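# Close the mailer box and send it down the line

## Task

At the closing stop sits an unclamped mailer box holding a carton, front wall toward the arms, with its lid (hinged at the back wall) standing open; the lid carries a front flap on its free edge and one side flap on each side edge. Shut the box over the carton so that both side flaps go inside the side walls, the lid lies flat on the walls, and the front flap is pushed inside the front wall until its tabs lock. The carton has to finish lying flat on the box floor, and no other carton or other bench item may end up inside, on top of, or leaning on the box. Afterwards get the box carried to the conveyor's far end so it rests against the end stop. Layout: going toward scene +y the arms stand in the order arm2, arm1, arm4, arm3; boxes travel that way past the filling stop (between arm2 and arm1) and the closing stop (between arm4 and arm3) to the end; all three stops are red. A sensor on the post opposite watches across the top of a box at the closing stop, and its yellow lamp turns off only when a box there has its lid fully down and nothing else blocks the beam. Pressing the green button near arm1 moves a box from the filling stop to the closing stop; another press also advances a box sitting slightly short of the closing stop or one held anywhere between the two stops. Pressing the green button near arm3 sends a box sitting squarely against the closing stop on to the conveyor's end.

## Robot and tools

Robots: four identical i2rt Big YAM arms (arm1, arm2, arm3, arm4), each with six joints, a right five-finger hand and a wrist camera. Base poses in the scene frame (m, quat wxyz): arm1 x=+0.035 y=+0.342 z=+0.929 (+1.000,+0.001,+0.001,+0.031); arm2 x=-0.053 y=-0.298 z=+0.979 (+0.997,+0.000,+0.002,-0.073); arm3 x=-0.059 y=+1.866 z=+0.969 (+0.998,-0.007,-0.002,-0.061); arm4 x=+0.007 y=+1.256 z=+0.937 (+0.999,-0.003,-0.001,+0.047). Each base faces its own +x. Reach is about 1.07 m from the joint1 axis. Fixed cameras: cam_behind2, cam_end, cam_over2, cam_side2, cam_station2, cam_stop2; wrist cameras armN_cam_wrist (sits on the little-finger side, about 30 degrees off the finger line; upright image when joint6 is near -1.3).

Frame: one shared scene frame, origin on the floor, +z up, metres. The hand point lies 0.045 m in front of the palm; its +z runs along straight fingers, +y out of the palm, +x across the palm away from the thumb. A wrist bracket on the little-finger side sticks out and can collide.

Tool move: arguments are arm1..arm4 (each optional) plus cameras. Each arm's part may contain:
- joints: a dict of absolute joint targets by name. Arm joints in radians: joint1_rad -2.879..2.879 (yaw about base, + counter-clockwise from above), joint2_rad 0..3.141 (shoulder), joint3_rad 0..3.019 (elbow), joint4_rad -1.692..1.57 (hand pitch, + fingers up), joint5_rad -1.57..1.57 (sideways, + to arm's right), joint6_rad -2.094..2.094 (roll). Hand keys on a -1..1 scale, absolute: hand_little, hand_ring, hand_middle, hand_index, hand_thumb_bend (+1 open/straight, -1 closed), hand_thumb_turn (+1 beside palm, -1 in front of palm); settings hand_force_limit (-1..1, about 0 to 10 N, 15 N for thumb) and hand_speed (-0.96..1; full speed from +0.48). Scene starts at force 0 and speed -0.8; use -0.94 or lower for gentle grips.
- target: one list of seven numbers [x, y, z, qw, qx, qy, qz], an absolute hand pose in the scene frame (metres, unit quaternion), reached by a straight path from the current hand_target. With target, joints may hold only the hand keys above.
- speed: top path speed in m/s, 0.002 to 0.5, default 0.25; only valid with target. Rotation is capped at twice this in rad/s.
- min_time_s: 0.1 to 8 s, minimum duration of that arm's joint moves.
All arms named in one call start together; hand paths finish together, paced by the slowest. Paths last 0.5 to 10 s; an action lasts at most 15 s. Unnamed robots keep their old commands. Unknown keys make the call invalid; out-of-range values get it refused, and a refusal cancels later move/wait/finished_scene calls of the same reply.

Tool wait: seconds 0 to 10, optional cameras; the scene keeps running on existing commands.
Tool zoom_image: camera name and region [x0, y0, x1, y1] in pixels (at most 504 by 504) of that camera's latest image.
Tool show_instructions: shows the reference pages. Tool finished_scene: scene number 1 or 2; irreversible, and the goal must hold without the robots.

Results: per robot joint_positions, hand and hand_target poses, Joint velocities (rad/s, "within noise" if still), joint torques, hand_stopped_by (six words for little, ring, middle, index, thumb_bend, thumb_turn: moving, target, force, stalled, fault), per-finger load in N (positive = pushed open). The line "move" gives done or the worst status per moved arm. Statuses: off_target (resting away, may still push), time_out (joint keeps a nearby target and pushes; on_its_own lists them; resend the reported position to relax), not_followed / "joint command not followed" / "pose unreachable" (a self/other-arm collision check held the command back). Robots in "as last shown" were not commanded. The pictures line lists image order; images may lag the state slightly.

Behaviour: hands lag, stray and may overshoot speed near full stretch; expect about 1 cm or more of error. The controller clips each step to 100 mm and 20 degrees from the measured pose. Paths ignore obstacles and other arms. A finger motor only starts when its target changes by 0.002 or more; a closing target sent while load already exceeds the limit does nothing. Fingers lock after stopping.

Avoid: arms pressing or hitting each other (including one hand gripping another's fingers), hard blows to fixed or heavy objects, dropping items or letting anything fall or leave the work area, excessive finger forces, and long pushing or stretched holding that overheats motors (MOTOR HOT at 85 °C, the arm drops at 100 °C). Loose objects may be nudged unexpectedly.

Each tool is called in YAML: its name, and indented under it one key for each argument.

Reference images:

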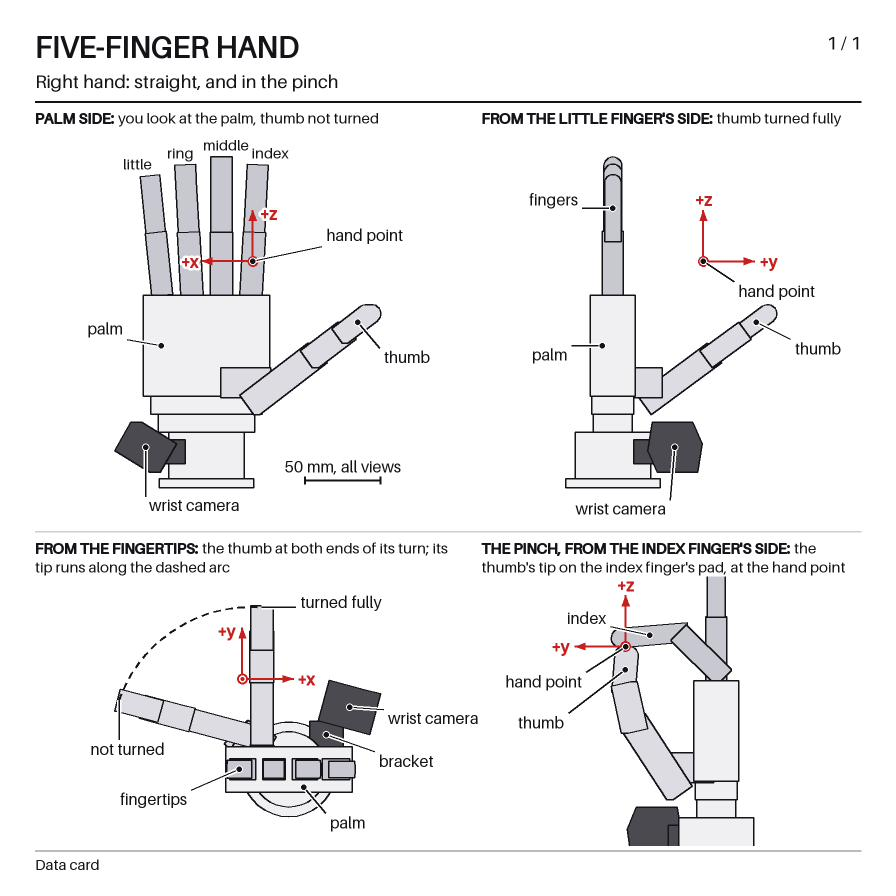

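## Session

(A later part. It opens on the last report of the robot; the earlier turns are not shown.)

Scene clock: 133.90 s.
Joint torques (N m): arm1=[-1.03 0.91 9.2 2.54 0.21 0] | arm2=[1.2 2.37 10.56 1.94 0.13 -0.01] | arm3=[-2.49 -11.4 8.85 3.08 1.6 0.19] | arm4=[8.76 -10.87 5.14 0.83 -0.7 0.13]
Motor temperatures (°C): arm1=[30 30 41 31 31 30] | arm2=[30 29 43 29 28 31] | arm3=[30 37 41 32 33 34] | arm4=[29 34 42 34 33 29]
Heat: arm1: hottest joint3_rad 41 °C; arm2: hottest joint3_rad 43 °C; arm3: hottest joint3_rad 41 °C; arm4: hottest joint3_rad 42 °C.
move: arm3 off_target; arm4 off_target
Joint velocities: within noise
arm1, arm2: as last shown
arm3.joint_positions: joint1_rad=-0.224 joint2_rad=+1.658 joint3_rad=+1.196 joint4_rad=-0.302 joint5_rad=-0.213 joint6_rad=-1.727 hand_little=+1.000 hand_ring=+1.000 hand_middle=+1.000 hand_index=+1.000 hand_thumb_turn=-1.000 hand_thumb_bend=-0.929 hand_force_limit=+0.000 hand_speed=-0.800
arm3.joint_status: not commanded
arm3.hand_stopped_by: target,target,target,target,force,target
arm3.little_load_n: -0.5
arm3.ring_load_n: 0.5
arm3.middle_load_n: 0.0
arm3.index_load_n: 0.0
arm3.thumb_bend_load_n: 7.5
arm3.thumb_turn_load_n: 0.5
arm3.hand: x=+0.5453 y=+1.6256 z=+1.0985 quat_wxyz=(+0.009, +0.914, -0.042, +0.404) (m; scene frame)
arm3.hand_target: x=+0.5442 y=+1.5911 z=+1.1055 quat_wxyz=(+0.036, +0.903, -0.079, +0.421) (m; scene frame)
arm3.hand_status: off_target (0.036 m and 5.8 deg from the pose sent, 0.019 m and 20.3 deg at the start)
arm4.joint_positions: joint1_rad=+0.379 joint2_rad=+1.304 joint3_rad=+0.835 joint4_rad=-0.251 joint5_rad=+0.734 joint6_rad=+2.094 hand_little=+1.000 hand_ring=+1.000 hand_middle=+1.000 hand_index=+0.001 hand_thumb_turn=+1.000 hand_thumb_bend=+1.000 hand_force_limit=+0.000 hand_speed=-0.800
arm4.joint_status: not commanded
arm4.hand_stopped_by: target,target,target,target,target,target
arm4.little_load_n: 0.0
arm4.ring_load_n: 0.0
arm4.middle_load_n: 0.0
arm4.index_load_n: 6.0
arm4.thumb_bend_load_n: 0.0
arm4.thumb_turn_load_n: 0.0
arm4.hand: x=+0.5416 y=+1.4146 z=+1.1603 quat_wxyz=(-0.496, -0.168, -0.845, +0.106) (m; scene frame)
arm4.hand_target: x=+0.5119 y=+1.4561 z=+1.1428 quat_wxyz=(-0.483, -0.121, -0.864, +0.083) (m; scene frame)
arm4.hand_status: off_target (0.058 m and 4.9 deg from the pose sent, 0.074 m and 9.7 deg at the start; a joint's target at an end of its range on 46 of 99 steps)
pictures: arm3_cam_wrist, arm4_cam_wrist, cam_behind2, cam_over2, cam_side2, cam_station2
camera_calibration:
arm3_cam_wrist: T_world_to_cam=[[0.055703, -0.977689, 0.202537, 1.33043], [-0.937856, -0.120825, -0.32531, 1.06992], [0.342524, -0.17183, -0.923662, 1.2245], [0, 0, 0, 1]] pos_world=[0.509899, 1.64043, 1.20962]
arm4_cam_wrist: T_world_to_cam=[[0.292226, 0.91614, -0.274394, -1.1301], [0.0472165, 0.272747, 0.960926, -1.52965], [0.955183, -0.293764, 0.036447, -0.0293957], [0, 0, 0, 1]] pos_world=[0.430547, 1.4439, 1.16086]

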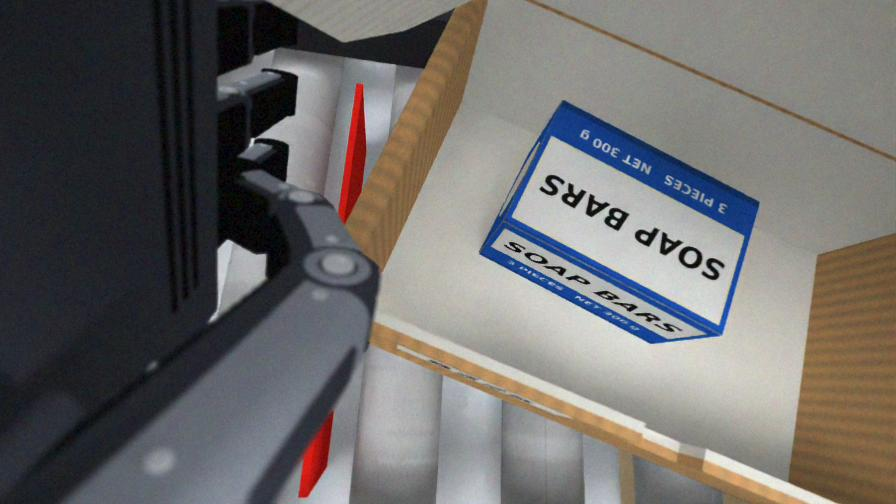

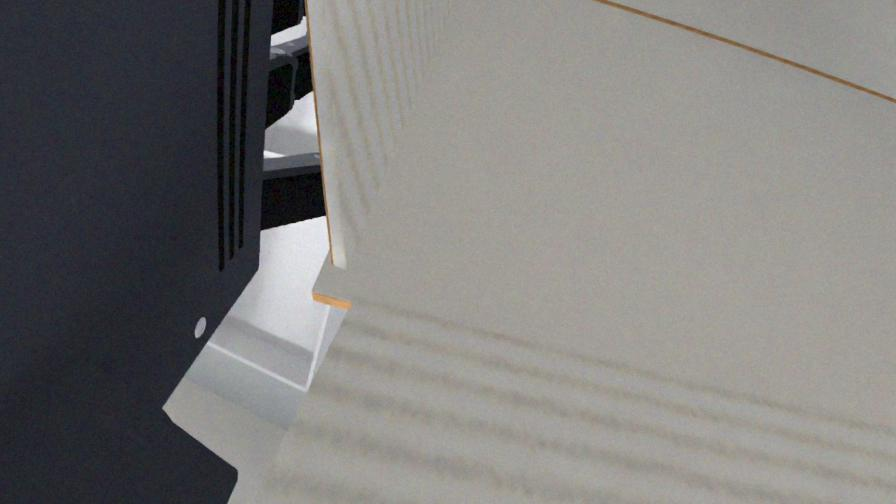

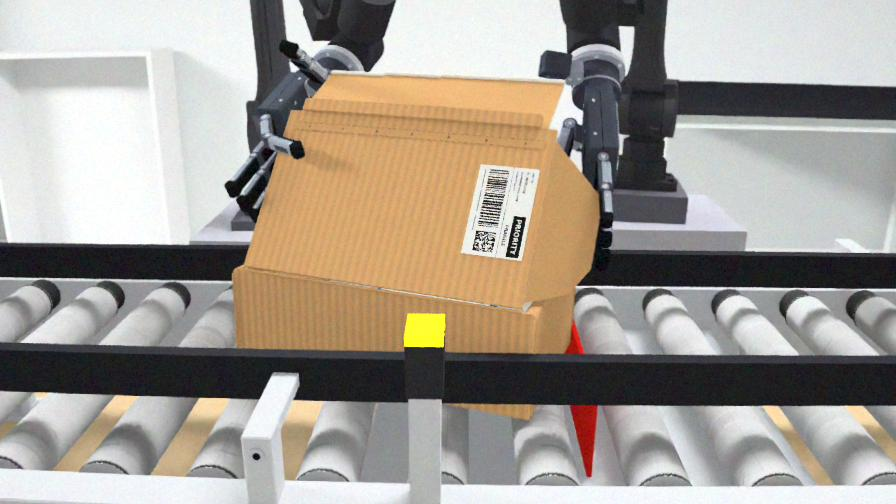

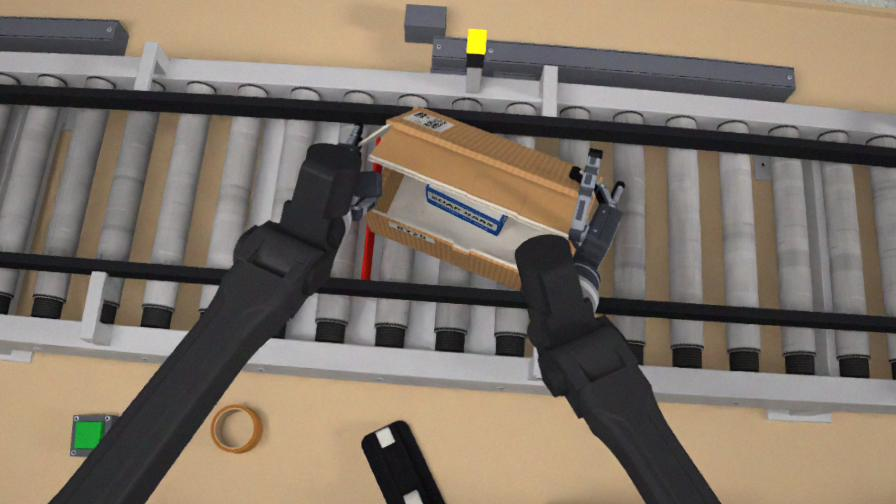

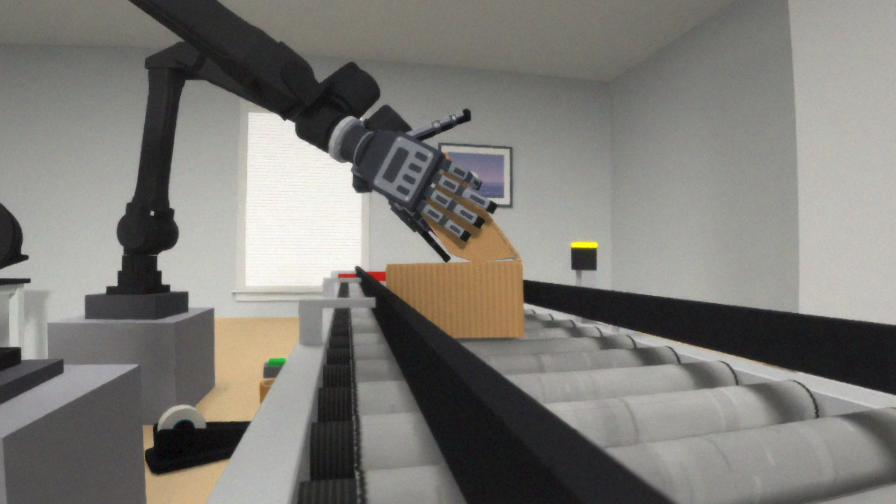

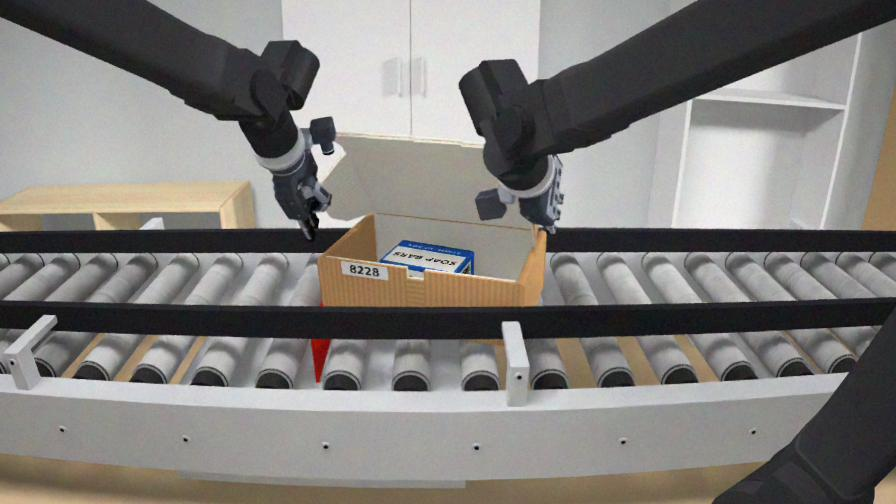

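move:
  arm3: {"target": [0.54, 1.76, 1.14, -0.0295, 0.9041, 0.0633, 0.4216], "speed": 0.15}
  arm4: {"target": [0.58, 1.30, 1.18, 0.3000, 0.0666, 0.9514, -0.0210], "speed": 0.15}
  cameras: ["cam_over2", "cam_behind2", "cam_station2", "cam_side2", "cam_stop2"]

Scene clock: 137.33 s.
Joint torques (N m): arm1=[-1.08 0.85 9.2 2.52 0.21 0.01] | arm2=[1.26 2.02 10.45 1.92 0.1 0] | arm3=[1.49 -12.34 7.62 0.91 -0.18 -0.32] | arm4=[0.67 -8.59 12.94 1.07 -0.04 0.01]
Motor temperatures (°C): arm1=[30 30 41 31 31 30] | arm2=[30 29 43 29 28 31] | arm3=[30 36 41 32 33 34] | arm4=[29 34 42 34 33 29]
Heat: arm1: hottest joint3_rad 41 °C; arm2: hottest joint3_rad 43 °C; arm3: hottest joint3_rad 41 °C; arm4: hottest joint3_rad 42 °C.
move: arm3 done; arm4 off_target
Joint velocities: within noise
arm1, arm2: as last shown
arm3.joint_positions: joint1_rad=-0.030 joint2_rad=+1.511 joint3_rad=+1.102 joint4_rad=-0.318 joint5_rad=-0.225 joint6_rad=-1.732 hand_little=+1.000 hand_ring=+1.000 hand_middle=+1.000 hand_index=+1.000 hand_thumb_turn=-1.000 hand_thumb_bend=-0.929 hand_force_limit=+0.000 hand_speed=-0.800
arm3.joint_status: not commanded
arm3.hand_stopped_by: target,target,target,target,force,target
arm3.little_load_n: 0.0
arm3.ring_load_n: -0.5
arm3.middle_load_n: 0.0
arm3.index_load_n: 0.0
arm3.thumb_bend_load_n: 7.0
arm3.thumb_turn_load_n: 1.0
arm3.hand: x=+0.5422 y=+1.7556 z=+1.1328 quat_wxyz=(-0.031, +0.906, +0.053, +0.419) (m; scene frame)
arm3.hand_target: x=+0.5400 y=+1.7600 z=+1.1397 quat_wxyz=(-0.030, +0.904, +0.063, +0.421) (m; scene frame)
arm3.hand_status: done (0.009 m and 1.3 deg from the pose sent, 0.141 m and 13.1 deg at the start)
arm4.joint_positions: joint1_rad=-0.087 joint2_rad=+1.351 joint3_rad=+1.114 joint4_rad=-0.775 joint5_rad=+0.081 joint6_rad=+1.702 hand_little=+1.000 hand_ring=+1.000 hand_middle=+1.000 hand_index=+0.000 hand_thumb_turn=+1.000 hand_thumb_bend=+1.000 hand_force_limit=+0.000 hand_speed=-0.800
arm4.joint_status: not commanded
arm4.hand_stopped_by: target,target,target,target,target,target
arm4.little_load_n: 0.0
arm4.ring_load_n: 0.0
arm4.middle_load_n: 0.0
arm4.index_load_n: 0.0
arm4.thumb_bend_load_n: 0.0
arm4.thumb_turn_load_n: 0.0
arm4.hand: x=+0.5600 y=+1.3001 z=+1.1530 quat_wxyz=(-0.279, -0.070, -0.957, +0.022) (m; scene frame)
arm4.hand_target: x=+0.5782 y=+1.2998 z=+1.1801 quat_wxyz=(-0.301, -0.067, -0.951, +0.021) (m; scene frame)
arm4.hand_status: off_target (0.034 m and 2.5 deg from the pose sent, 0.122 m and 29.8 deg at the start)
pictures: cam_behind2, cam_over2, cam_side2, cam_station2, cam_stop2

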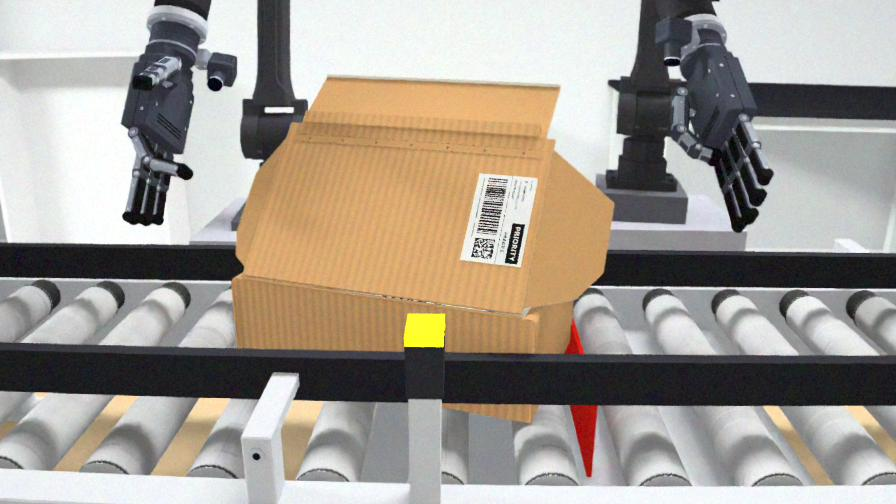

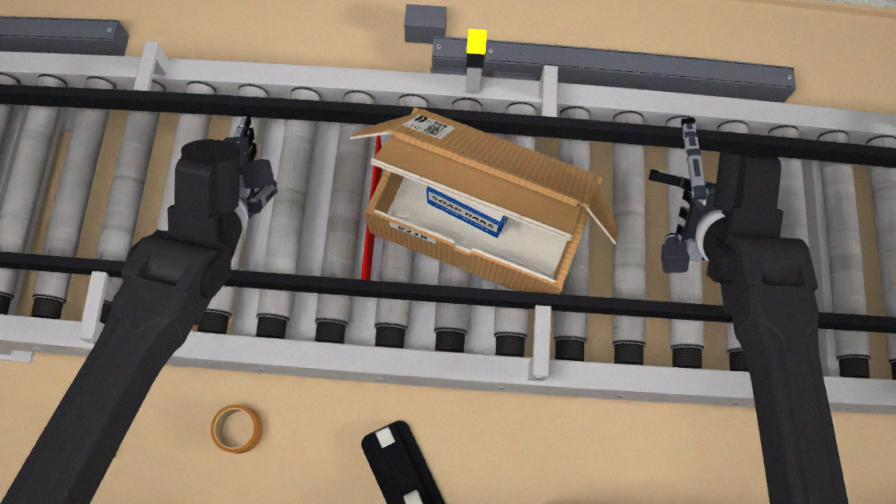

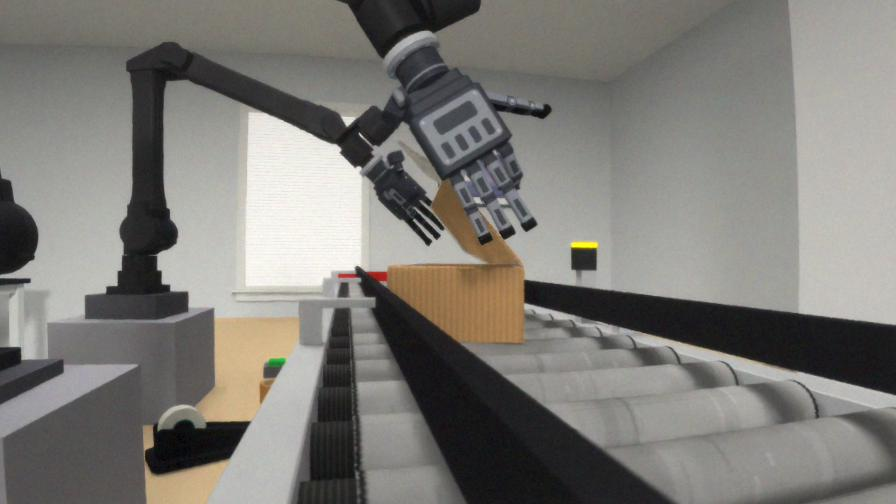

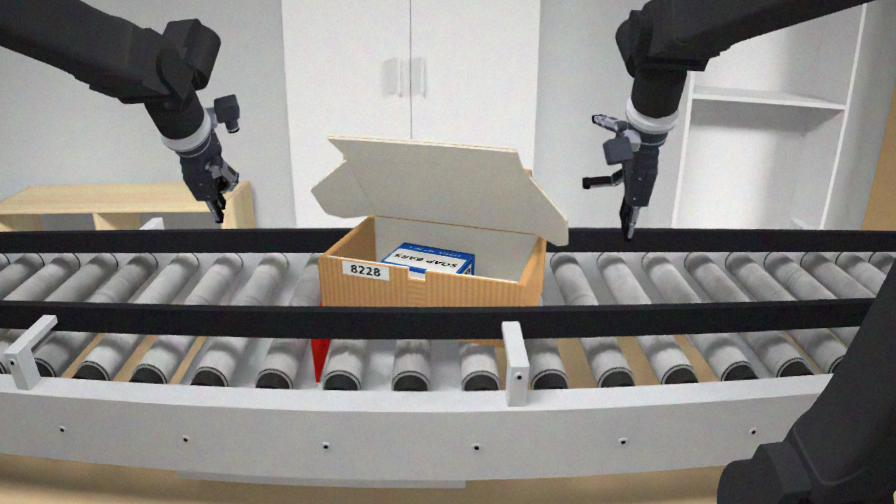

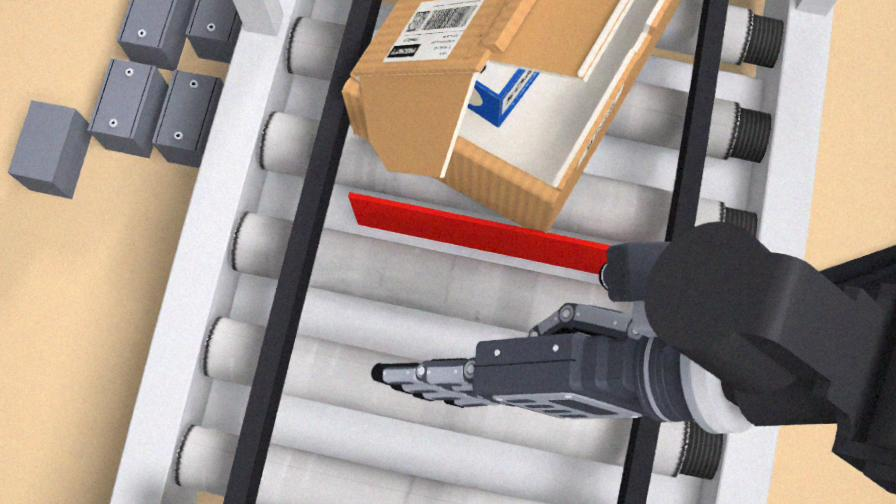

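move:
  arm3: {"target": [0.66, 1.78, 1.10, 0.0270, 0.9606, -0.1009, 0.2574], "speed": 0.25, "joints": {"hand_ring": 0.0, "hand_little": 0.0}}

move:
  arm3: {"target": [0.665, 1.70, 1.06, 0.0270, 0.9606, -0.1009, 0.2574], "speed": 0.15}
  cameras: ["cam_over2", "cam_behind2", "cam_stop2", "arm3_cam_wrist"]

Scene clock: 141.10 s.
Joint torques (N m): arm1=[-1.03 0.91 9.2 2.54 0.21 0.01] | arm2=[1.49 2.26 10.58 1.91 0.13 -0.01] | arm3=[1.08 -16.79 12.85 0.46 0.12 0.02] | arm4=[0.79 -9.7 12.71 1.03 -0.04 0.01]
Motor temperatures (°C): arm1=[30 30 41 31 31 30] | arm2=[30 29 43 29 28 31] | arm3=[30 36 42 32 33 34] | arm4=[29 34 43 34 32 29]
Heat: arm1: hottest joint3_rad 41 °C; arm2: hottest joint3_rad 43 °C; arm3: hottest joint3_rad 42 °C; arm4: hottest joint3_rad 43 °C.
move: arm3 off_target
Joint velocities: within noise
arm1, arm2, arm4: as last shown
arm1.middle_load_n: -0.5
arm1.thumb_turn_load_n: -0.5
arm3.joint_positions: joint1_rad=+0.092 joint2_rad=+2.022 joint3_rad=+1.797 joint4_rad=-0.881 joint5_rad=+0.077 joint6_rad=-1.418 hand_little=+0.000 hand_ring=+0.000 hand_middle=+1.000 hand_index=+1.000 hand_thumb_turn=-1.000 hand_thumb_bend=-0.929 hand_force_limit=+0.000 hand_speed=-0.800
arm3.joint_status: all done
arm3.hand_stopped_by: target,target,target,target,force,target
arm3.little_load_n: 0.0
arm3.ring_load_n: 0.0
arm3.middle_load_n: 0.0
arm3.index_load_n: 0.0
arm3.thumb_bend_load_n: 7.5
arm3.thumb_turn_load_n: 1.0
arm3.hand: x=+0.6416 y=+1.7755 z=+1.0748 quat_wxyz=(+0.030, +0.967, -0.096, +0.234) (m; scene frame)
arm3.hand_target: x=+0.6585 y=+1.7801 z=+1.1003 quat_wxyz=(+0.027, +0.961, -0.101, +0.258) (m; scene frame)
arm3.hand_status: off_target (0.032 m and 2.9 deg from the pose sent, 0.125 m and 27.2 deg at the start)
arm4.joint_positions: joint1_rad=-0.087 joint2_rad=+1.351 joint3_rad=+1.114 joint4_rad=-0.775 joint5_rad=+0.081 joint6_rad=+1.701 hand_little=+1.000 hand_ring=+1.000 hand_middle=+1.000 hand_index=+0.000 hand_thumb_turn=+1.000 hand_thumb_bend=+1.000 hand_force_limit=+0.000 hand_speed=-0.800
arm4.hand: x=+0.5599 y=+1.3001 z=+1.1529 quat_wxyz=(-0.279, -0.070, -0.957, +0.022) (m; scene frame)
arm4.hand_target: x=+0.5782 y=+1.2998 z=+1.1801 quat_wxyz=(-0.300, -0.067, -0.951, +0.021) (m; scene frame)
pictures: none

Scene clock: 142.43 s.
Joint torques (N m): arm1=[-1.08 0.85 9.2 2.54 0.21 0.01] | arm2=[1.55 2.43 10.51 1.95 0.12 -0.01] | arm3=[0.79 -17.61 11.33 1.29 -0.06 -0.28] | arm4=[0.44 -9.58 12.88 1.11 -0.05 0.04]
Motor temperatures (°C): arm1=[30 30 41 31 31 30] | arm2=[30 29 43 29 28 31] | arm3=[30 36 42 32 33 34] | arm4=[29 34 43 34 32 29]
Heat: arm1: hottest joint3_rad 41 °C; arm2: hottest joint3_rad 43 °C; arm3: hottest joint3_rad 42 °C; arm4: hottest joint3_rad 43 °C.
move: arm3 off_target
Joint velocities: within noise
arm1, arm2, arm4: as last shown
arm1.middle_load_n: 0.0
arm1.thumb_turn_load_n: 0.0
arm3.joint_positions: joint1_rad=-0.020 joint2_rad=+2.084 joint3_rad=+1.797 joint4_rad=-0.827 joint5_rad=+0.025 joint6_rad=-1.490 hand_little=+0.000 hand_ring=+0.000 hand_middle=+1.000 hand_index=+1.000 hand_thumb_turn=-1.000 hand_thumb_bend=-0.929 hand_force_limit=+0.000 hand_speed=-0.800
arm3.joint_status: not commanded
arm3.hand_stopped_by: target,target,target,target,force,target
arm3.little_load_n: 0.0
arm3.ring_load_n: 0.0
arm3.middle_load_n: 0.0
arm3.index_load_n: 0.0
arm3.thumb_bend_load_n: 7.0
arm3.thumb_turn_load_n: 1.0
arm3.hand: x=+0.6441 y=+1.7024 z=+1.0369 quat_wxyz=(+0.026, +0.967, -0.110, +0.228) (m; scene frame)
arm3.hand_target: x=+0.6636 y=+1.7004 z=+1.0607 quat_wxyz=(+0.027, +0.961, -0.101, +0.257) (m; scene frame)
arm3.hand_status: off_target (0.031 m and 3.6 deg from the pose sent, 0.080 m and 2.9 deg at the start)
pictures: arm3_cam_wrist, cam_behind2, cam_over2, cam_stop2
camera_calibration:
arm3_cam_wrist: T_world_to_cam=[[-0.0130042, -0.987885, 0.154639, 1.52383], [-0.999289, 0.0183144, 0.0329643, 0.583035], [-0.0353971, -0.154101, -0.987421, 1.42621], [0, 0, 0, 1]] pos_world=[0.65292, 1.71447, 1.1534]

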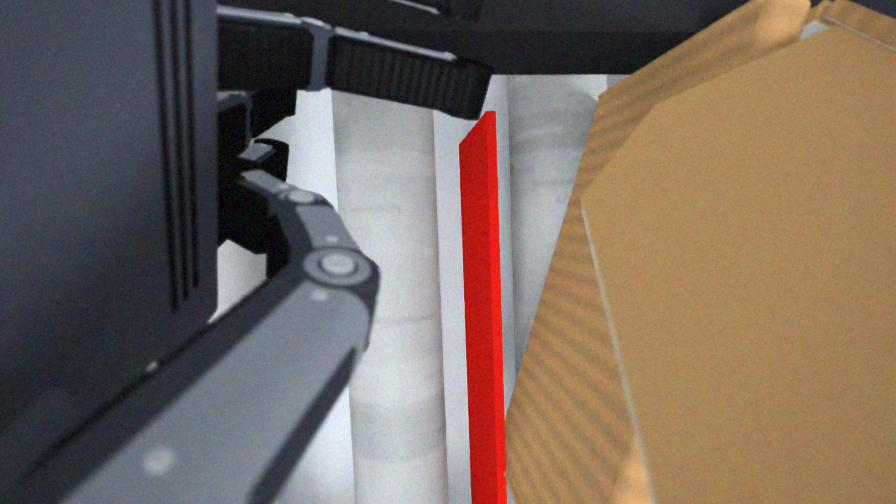

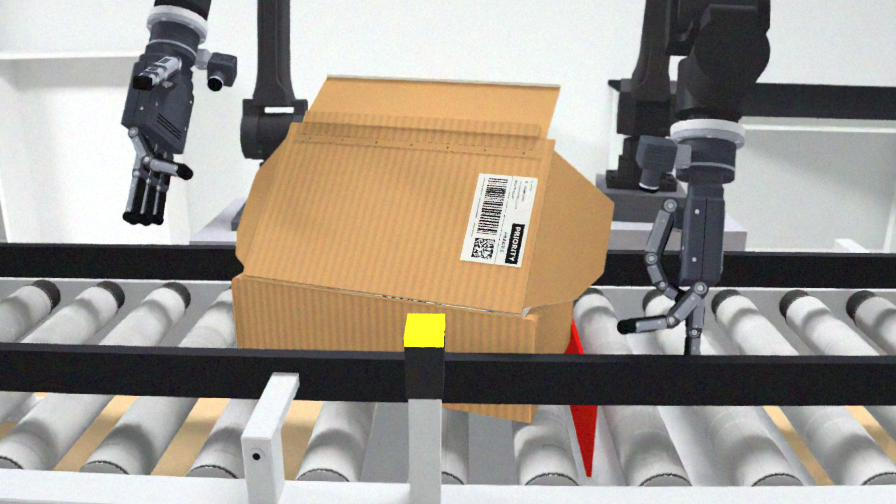

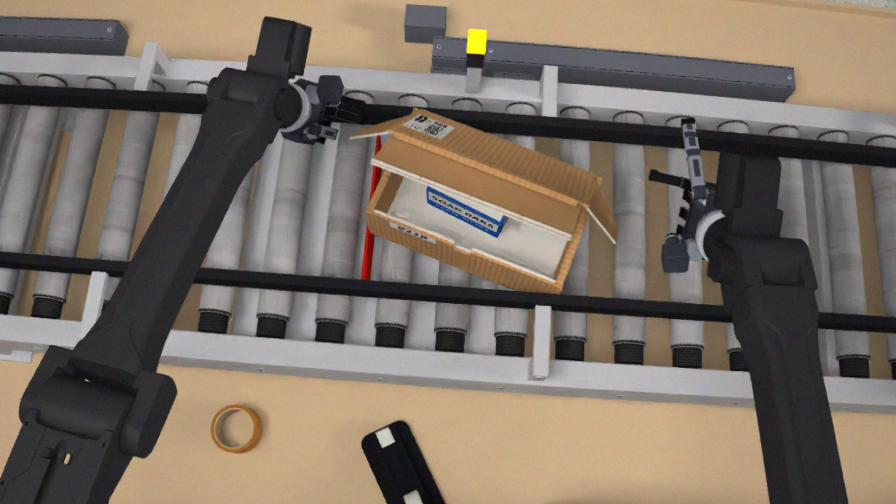

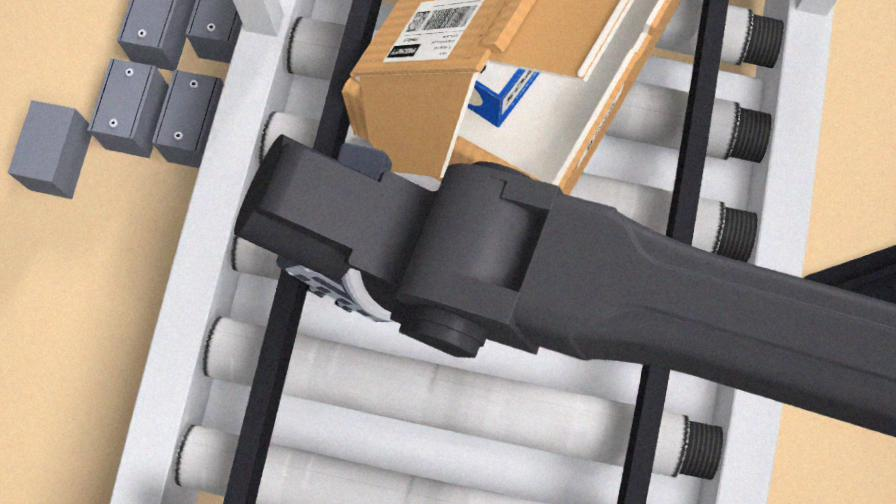

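move:
  arm3: {"target": [0.672, 1.605, 1.037, 0.0270, 0.9606, -0.1009, 0.2574], "speed": 0.15}
  cameras: ["cam_over2", "cam_behind2", "cam_stop2", "arm3_cam_wrist"]

Scene clock: 144.10 s.
Joint torques (N m): arm1=[-1.03 0.85 9.21 2.54 0.21 0] | arm2=[1.61 2.02 10.56 1.91 0.13 -0.01] | arm3=[-0.85 -16.56 13.37 1.07 -0.04 -0.38] | arm4=[0.73 -9.11 12.79 0.96 -0.08 0.06]
Motor temperatures (°C): arm1=[30 30 41 31 31 30] | arm2=[30 29 43 29 28 31] | arm3=[30 36 42 31 33 34] | arm4=[29 34 43 34 32 29]
Heat: arm1: hottest joint3_rad 41 °C; arm2: hottest joint3_rad 43 °C; arm3: hottest joint3_rad 42 °C; arm4: hottest joint3_rad 43 °C.
move: arm3 off_target
Joint velocities: within noise
arm1, arm2, arm4: as last shown
arm2.index_load_n: -0.5
arm3.joint_positions: joint1_rad=-0.134 joint2_rad=+2.151 joint3_rad=+1.859 joint4_rad=-0.818 joint5_rad=-0.043 joint6_rad=-1.600 hand_little=+0.000 hand_ring=+0.000 hand_middle=+1.000 hand_index=+1.000 hand_thumb_turn=-1.000 hand_thumb_bend=-0.929 hand_force_limit=+0.000 hand_speed=-0.800
arm3.joint_status: not commanded
arm3.hand_stopped_by: target,target,target,target,force,target
arm3.little_load_n: -2.5
arm3.ring_load_n: 0.0
arm3.middle_load_n: 0.0
arm3.index_load_n: 0.0
arm3.thumb_bend_load_n: 7.0
arm3.thumb_turn_load_n: 1.5
arm3.hand: x=+0.6497 y=+1.6255 z=+1.0185 quat_wxyz=(+0.019, +0.967, -0.104, +0.231) (m; scene frame)
arm3.hand_target: x=+0.6697 y=+1.6055 z=+1.0379 quat_wxyz=(+0.028, +0.960, -0.101, +0.258) (m; scene frame)
arm3.hand_status: off_target (0.036 m and 3.3 deg from the pose sent, 0.101 m and 3.6 deg at the start)
arm4.ring_load_n: 0.5
arm4.thumb_turn_load_n: -0.5
pictures: arm3_cam_wrist, cam_behind2, cam_over2, cam_stop2
camera_calibration:
arm3_cam_wrist: T_world_to_cam=[[0.000172981, -0.989523, 0.144377, 1.4553], [-0.999636, 0.00372543, 0.0267309, 0.62102], [-0.0269887, -0.144329, -0.989162, 1.37684], [0, 0, 0, 1]] pos_world=[0.657701, 1.63645, 1.13521]

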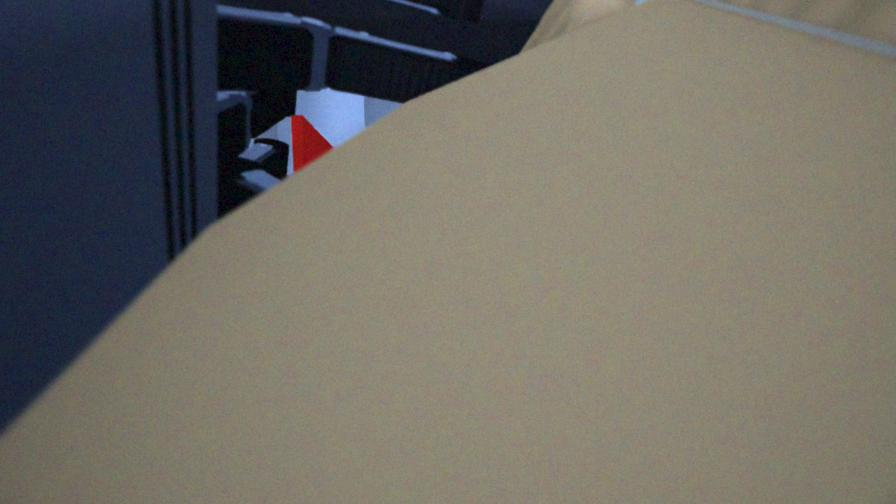

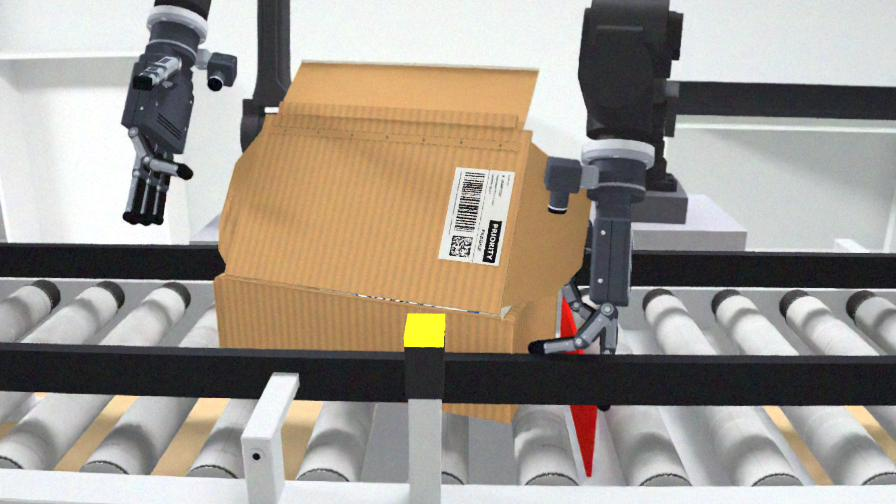

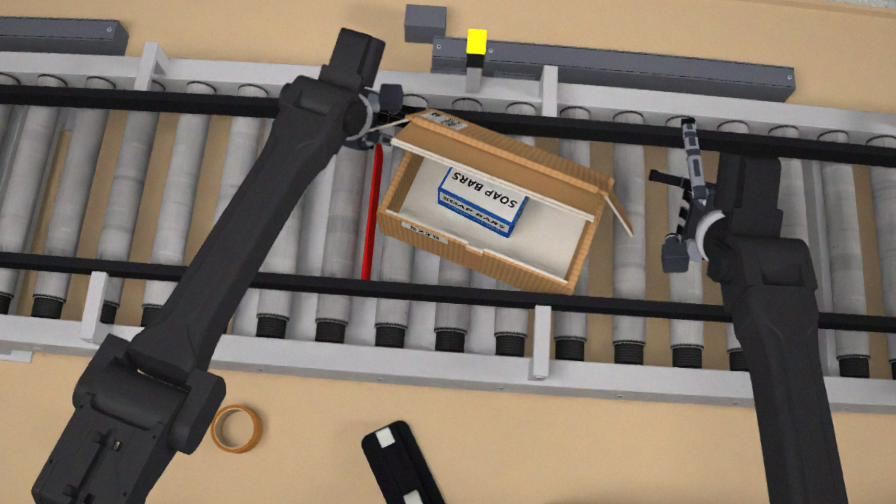

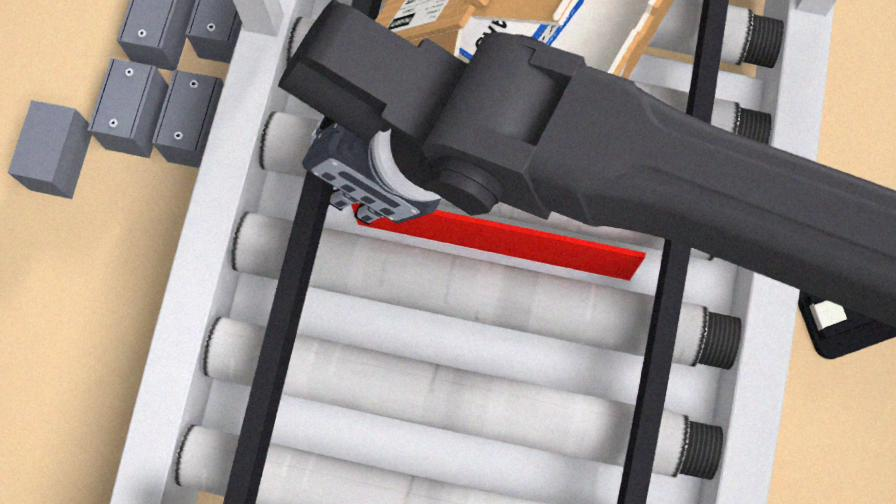

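move:
  arm3: {"target": [0.62, 1.80, 1.12, 0.0270, 0.9606, -0.1009, 0.2574], "speed": 0.25, "joints": {"hand_ring": 1.0, "hand_little": 1.0}}

move:
  arm3: {"target": [0.62, 1.88, 1.14, 0.4639, 0.5337, -0.4639, 0.5337], "speed": 0.4}
  cameras: ["cam_over2", "cam_behind2", "cam_stop2"]

Scene clock: 148.93 s.
Joint torques (N m): arm1=[-1.03 0.91 9.2 2.52 0.21 0] | arm2=[1.38 2.26 10.48 1.94 0.12 -0.03] | arm3=[0.62 -17.38 7.76 0.5 0.13 0.01] | arm4=[1.03 -9.35 12.81 1.29 -0.08 0.03]
Motor temperatures (°C): arm1=[30 30 41 31 31 30] | arm2=[30 29 43 29 28 31] | arm3=[30 36 43 31 33 34] | arm4=[29 34 44 34 32 29]
Heat: arm1: hottest joint3_rad 41 °C; arm2: hottest joint3_rad 43 °C; arm3: hottest joint3_rad 43 °C; arm4: hottest joint3_rad 44 °C.
move: arm3 off_target
Joint velocities: within noise
arm1, arm2, arm4: as last shown
arm2.index_load_n: 0.0
arm3.joint_positions: joint1_rad=+0.128 joint2_rad=+1.926 joint3_rad=+1.733 joint4_rad=-0.874 joint5_rad=+0.093 joint6_rad=-1.392 hand_little=+1.000 hand_ring=+1.000 hand_middle=+1.000 hand_index=+1.000 hand_thumb_turn=-1.000 hand_thumb_bend=-0.929 hand_force_limit=+0.000 hand_speed=-0.800
arm3.joint_status: all done
arm3.hand_stopped_by: target,target,target,target,force,target
arm3.little_load_n: 0.0
arm3.ring_load_n: 0.0
arm3.middle_load_n: 0.0
arm3.index_load_n: 0.0
arm3.thumb_bend_load_n: 7.5
arm3.thumb_turn_load_n: 1.0
arm3.hand: x=+0.6243 y=+1.7997 z=+1.1102 quat_wxyz=(+0.028, +0.962, -0.093, +0.254) (m; scene frame)
arm3.hand_target: x=+0.6202 y=+1.8000 z=+1.1200 quat_wxyz=(+0.027, +0.961, -0.101, +0.258) (m; scene frame)
arm3.hand_status: off_target (0.011 m and 1.0 deg from the pose sent, 0.204 m and 3.3 deg at the start)
arm4.ring_load_n: 0.0
arm4.thumb_turn_load_n: 0.0
pictures: none

Scene clock: 154.27 s.
Joint torques (N m): arm1=[-1.03 0.91 9.2 2.55 0.21 0.01] | arm2=[1.49 2.32 10.56 1.95 0.11 -0.01] | arm3=[1.08 -19.78 9.69 1.06 0.74 -0.29] | arm4=[0.85 -9.52 12.72 1.21 -0.04 0.03]
Motor temperatures (°C): arm1=[30 30 41 31 31 30] | arm2=[30 29 43 29 28 31] | arm3=[30 36 42 31 33 34] | arm4=[29 34 45 34 32 29]
Heat: arm1: hottest joint3_rad 41 °C; arm2: hottest joint3_rad 43 °C; arm3: hottest joint3_rad 42 °C; arm4: hottest joint3_rad 45 °C.
move: arm3 off_target
Joint velocities: within noise
arm1, arm2, arm4: as last shown
arm2.ring_load_n: 0.5
arm3.joint_positions: joint1_rad=+0.423 joint2_rad=+2.246 joint3_rad=+1.846 joint4_rad=-0.549 joint5_rad=+1.584 joint6_rad=-0.664 hand_little=+1.000 hand_ring=+1.000 hand_middle=+1.000 hand_index=+1.000 hand_thumb_turn=-1.000 hand_thumb_bend=-0.929 hand_force_limit=+0.000 hand_speed=-0.800
arm3.joint_status: not commanded
arm3.hand_stopped_by: target,target,target,target,force,target
arm3.little_load_n: 0.0
arm3.ring_load_n: 0.0
arm3.middle_load_n: 0.0
arm3.index_load_n: 0.0
arm3.thumb_bend_load_n: 7.5
arm3.thumb_turn_load_n: 0.5
arm3.hand: x=+0.6133 y=+1.8727 z=+1.1188 quat_wxyz=(+0.439, +0.570, -0.404, +0.565) (m; scene frame)
arm3.hand_target: x=+0.6193 y=+1.8794 z=+1.1400 quat_wxyz=(+0.426, +0.561, -0.415, +0.576) (m; scene frame)
arm3.hand_status: off_target (0.023 m and 9.2 deg from the pose sent, 0.086 m and 90.3 deg at the start; a joint's target at an end of its range on 101 of 160 steps)
pictures: cam_behind2, cam_over2, cam_stop2

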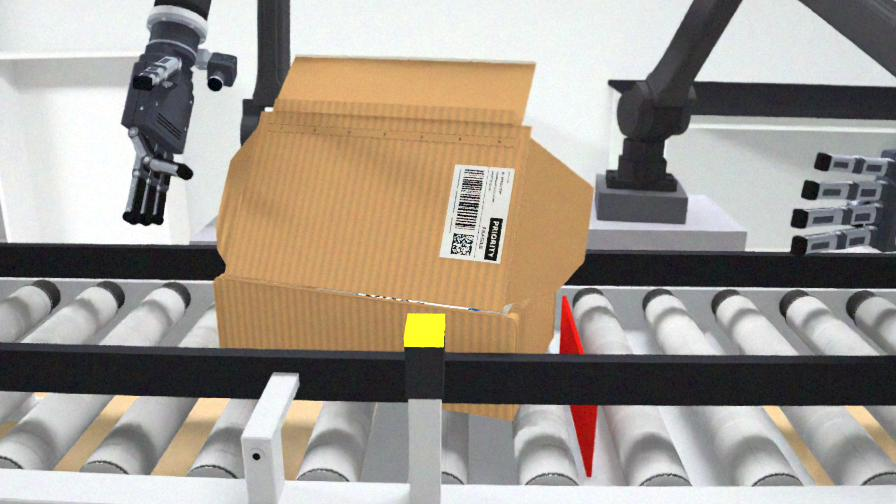

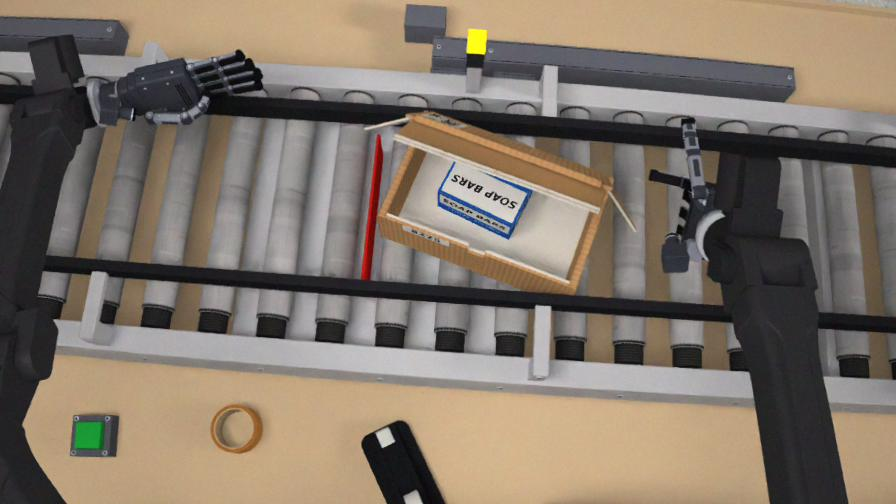

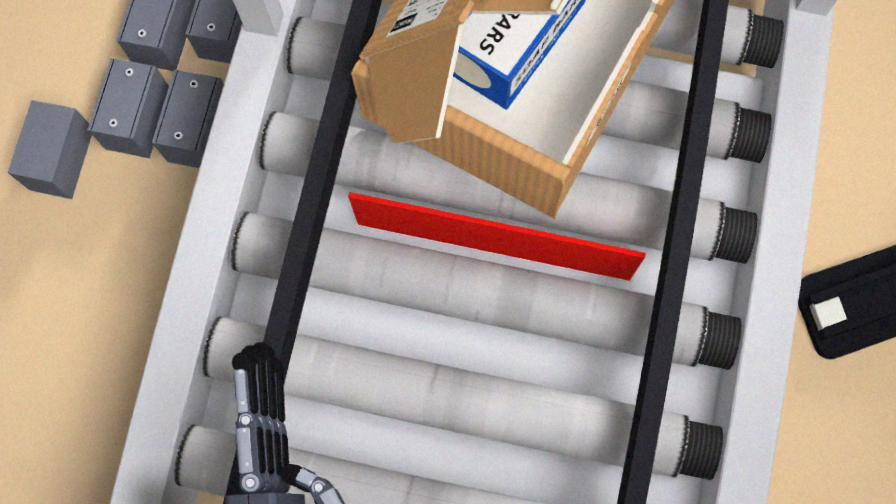

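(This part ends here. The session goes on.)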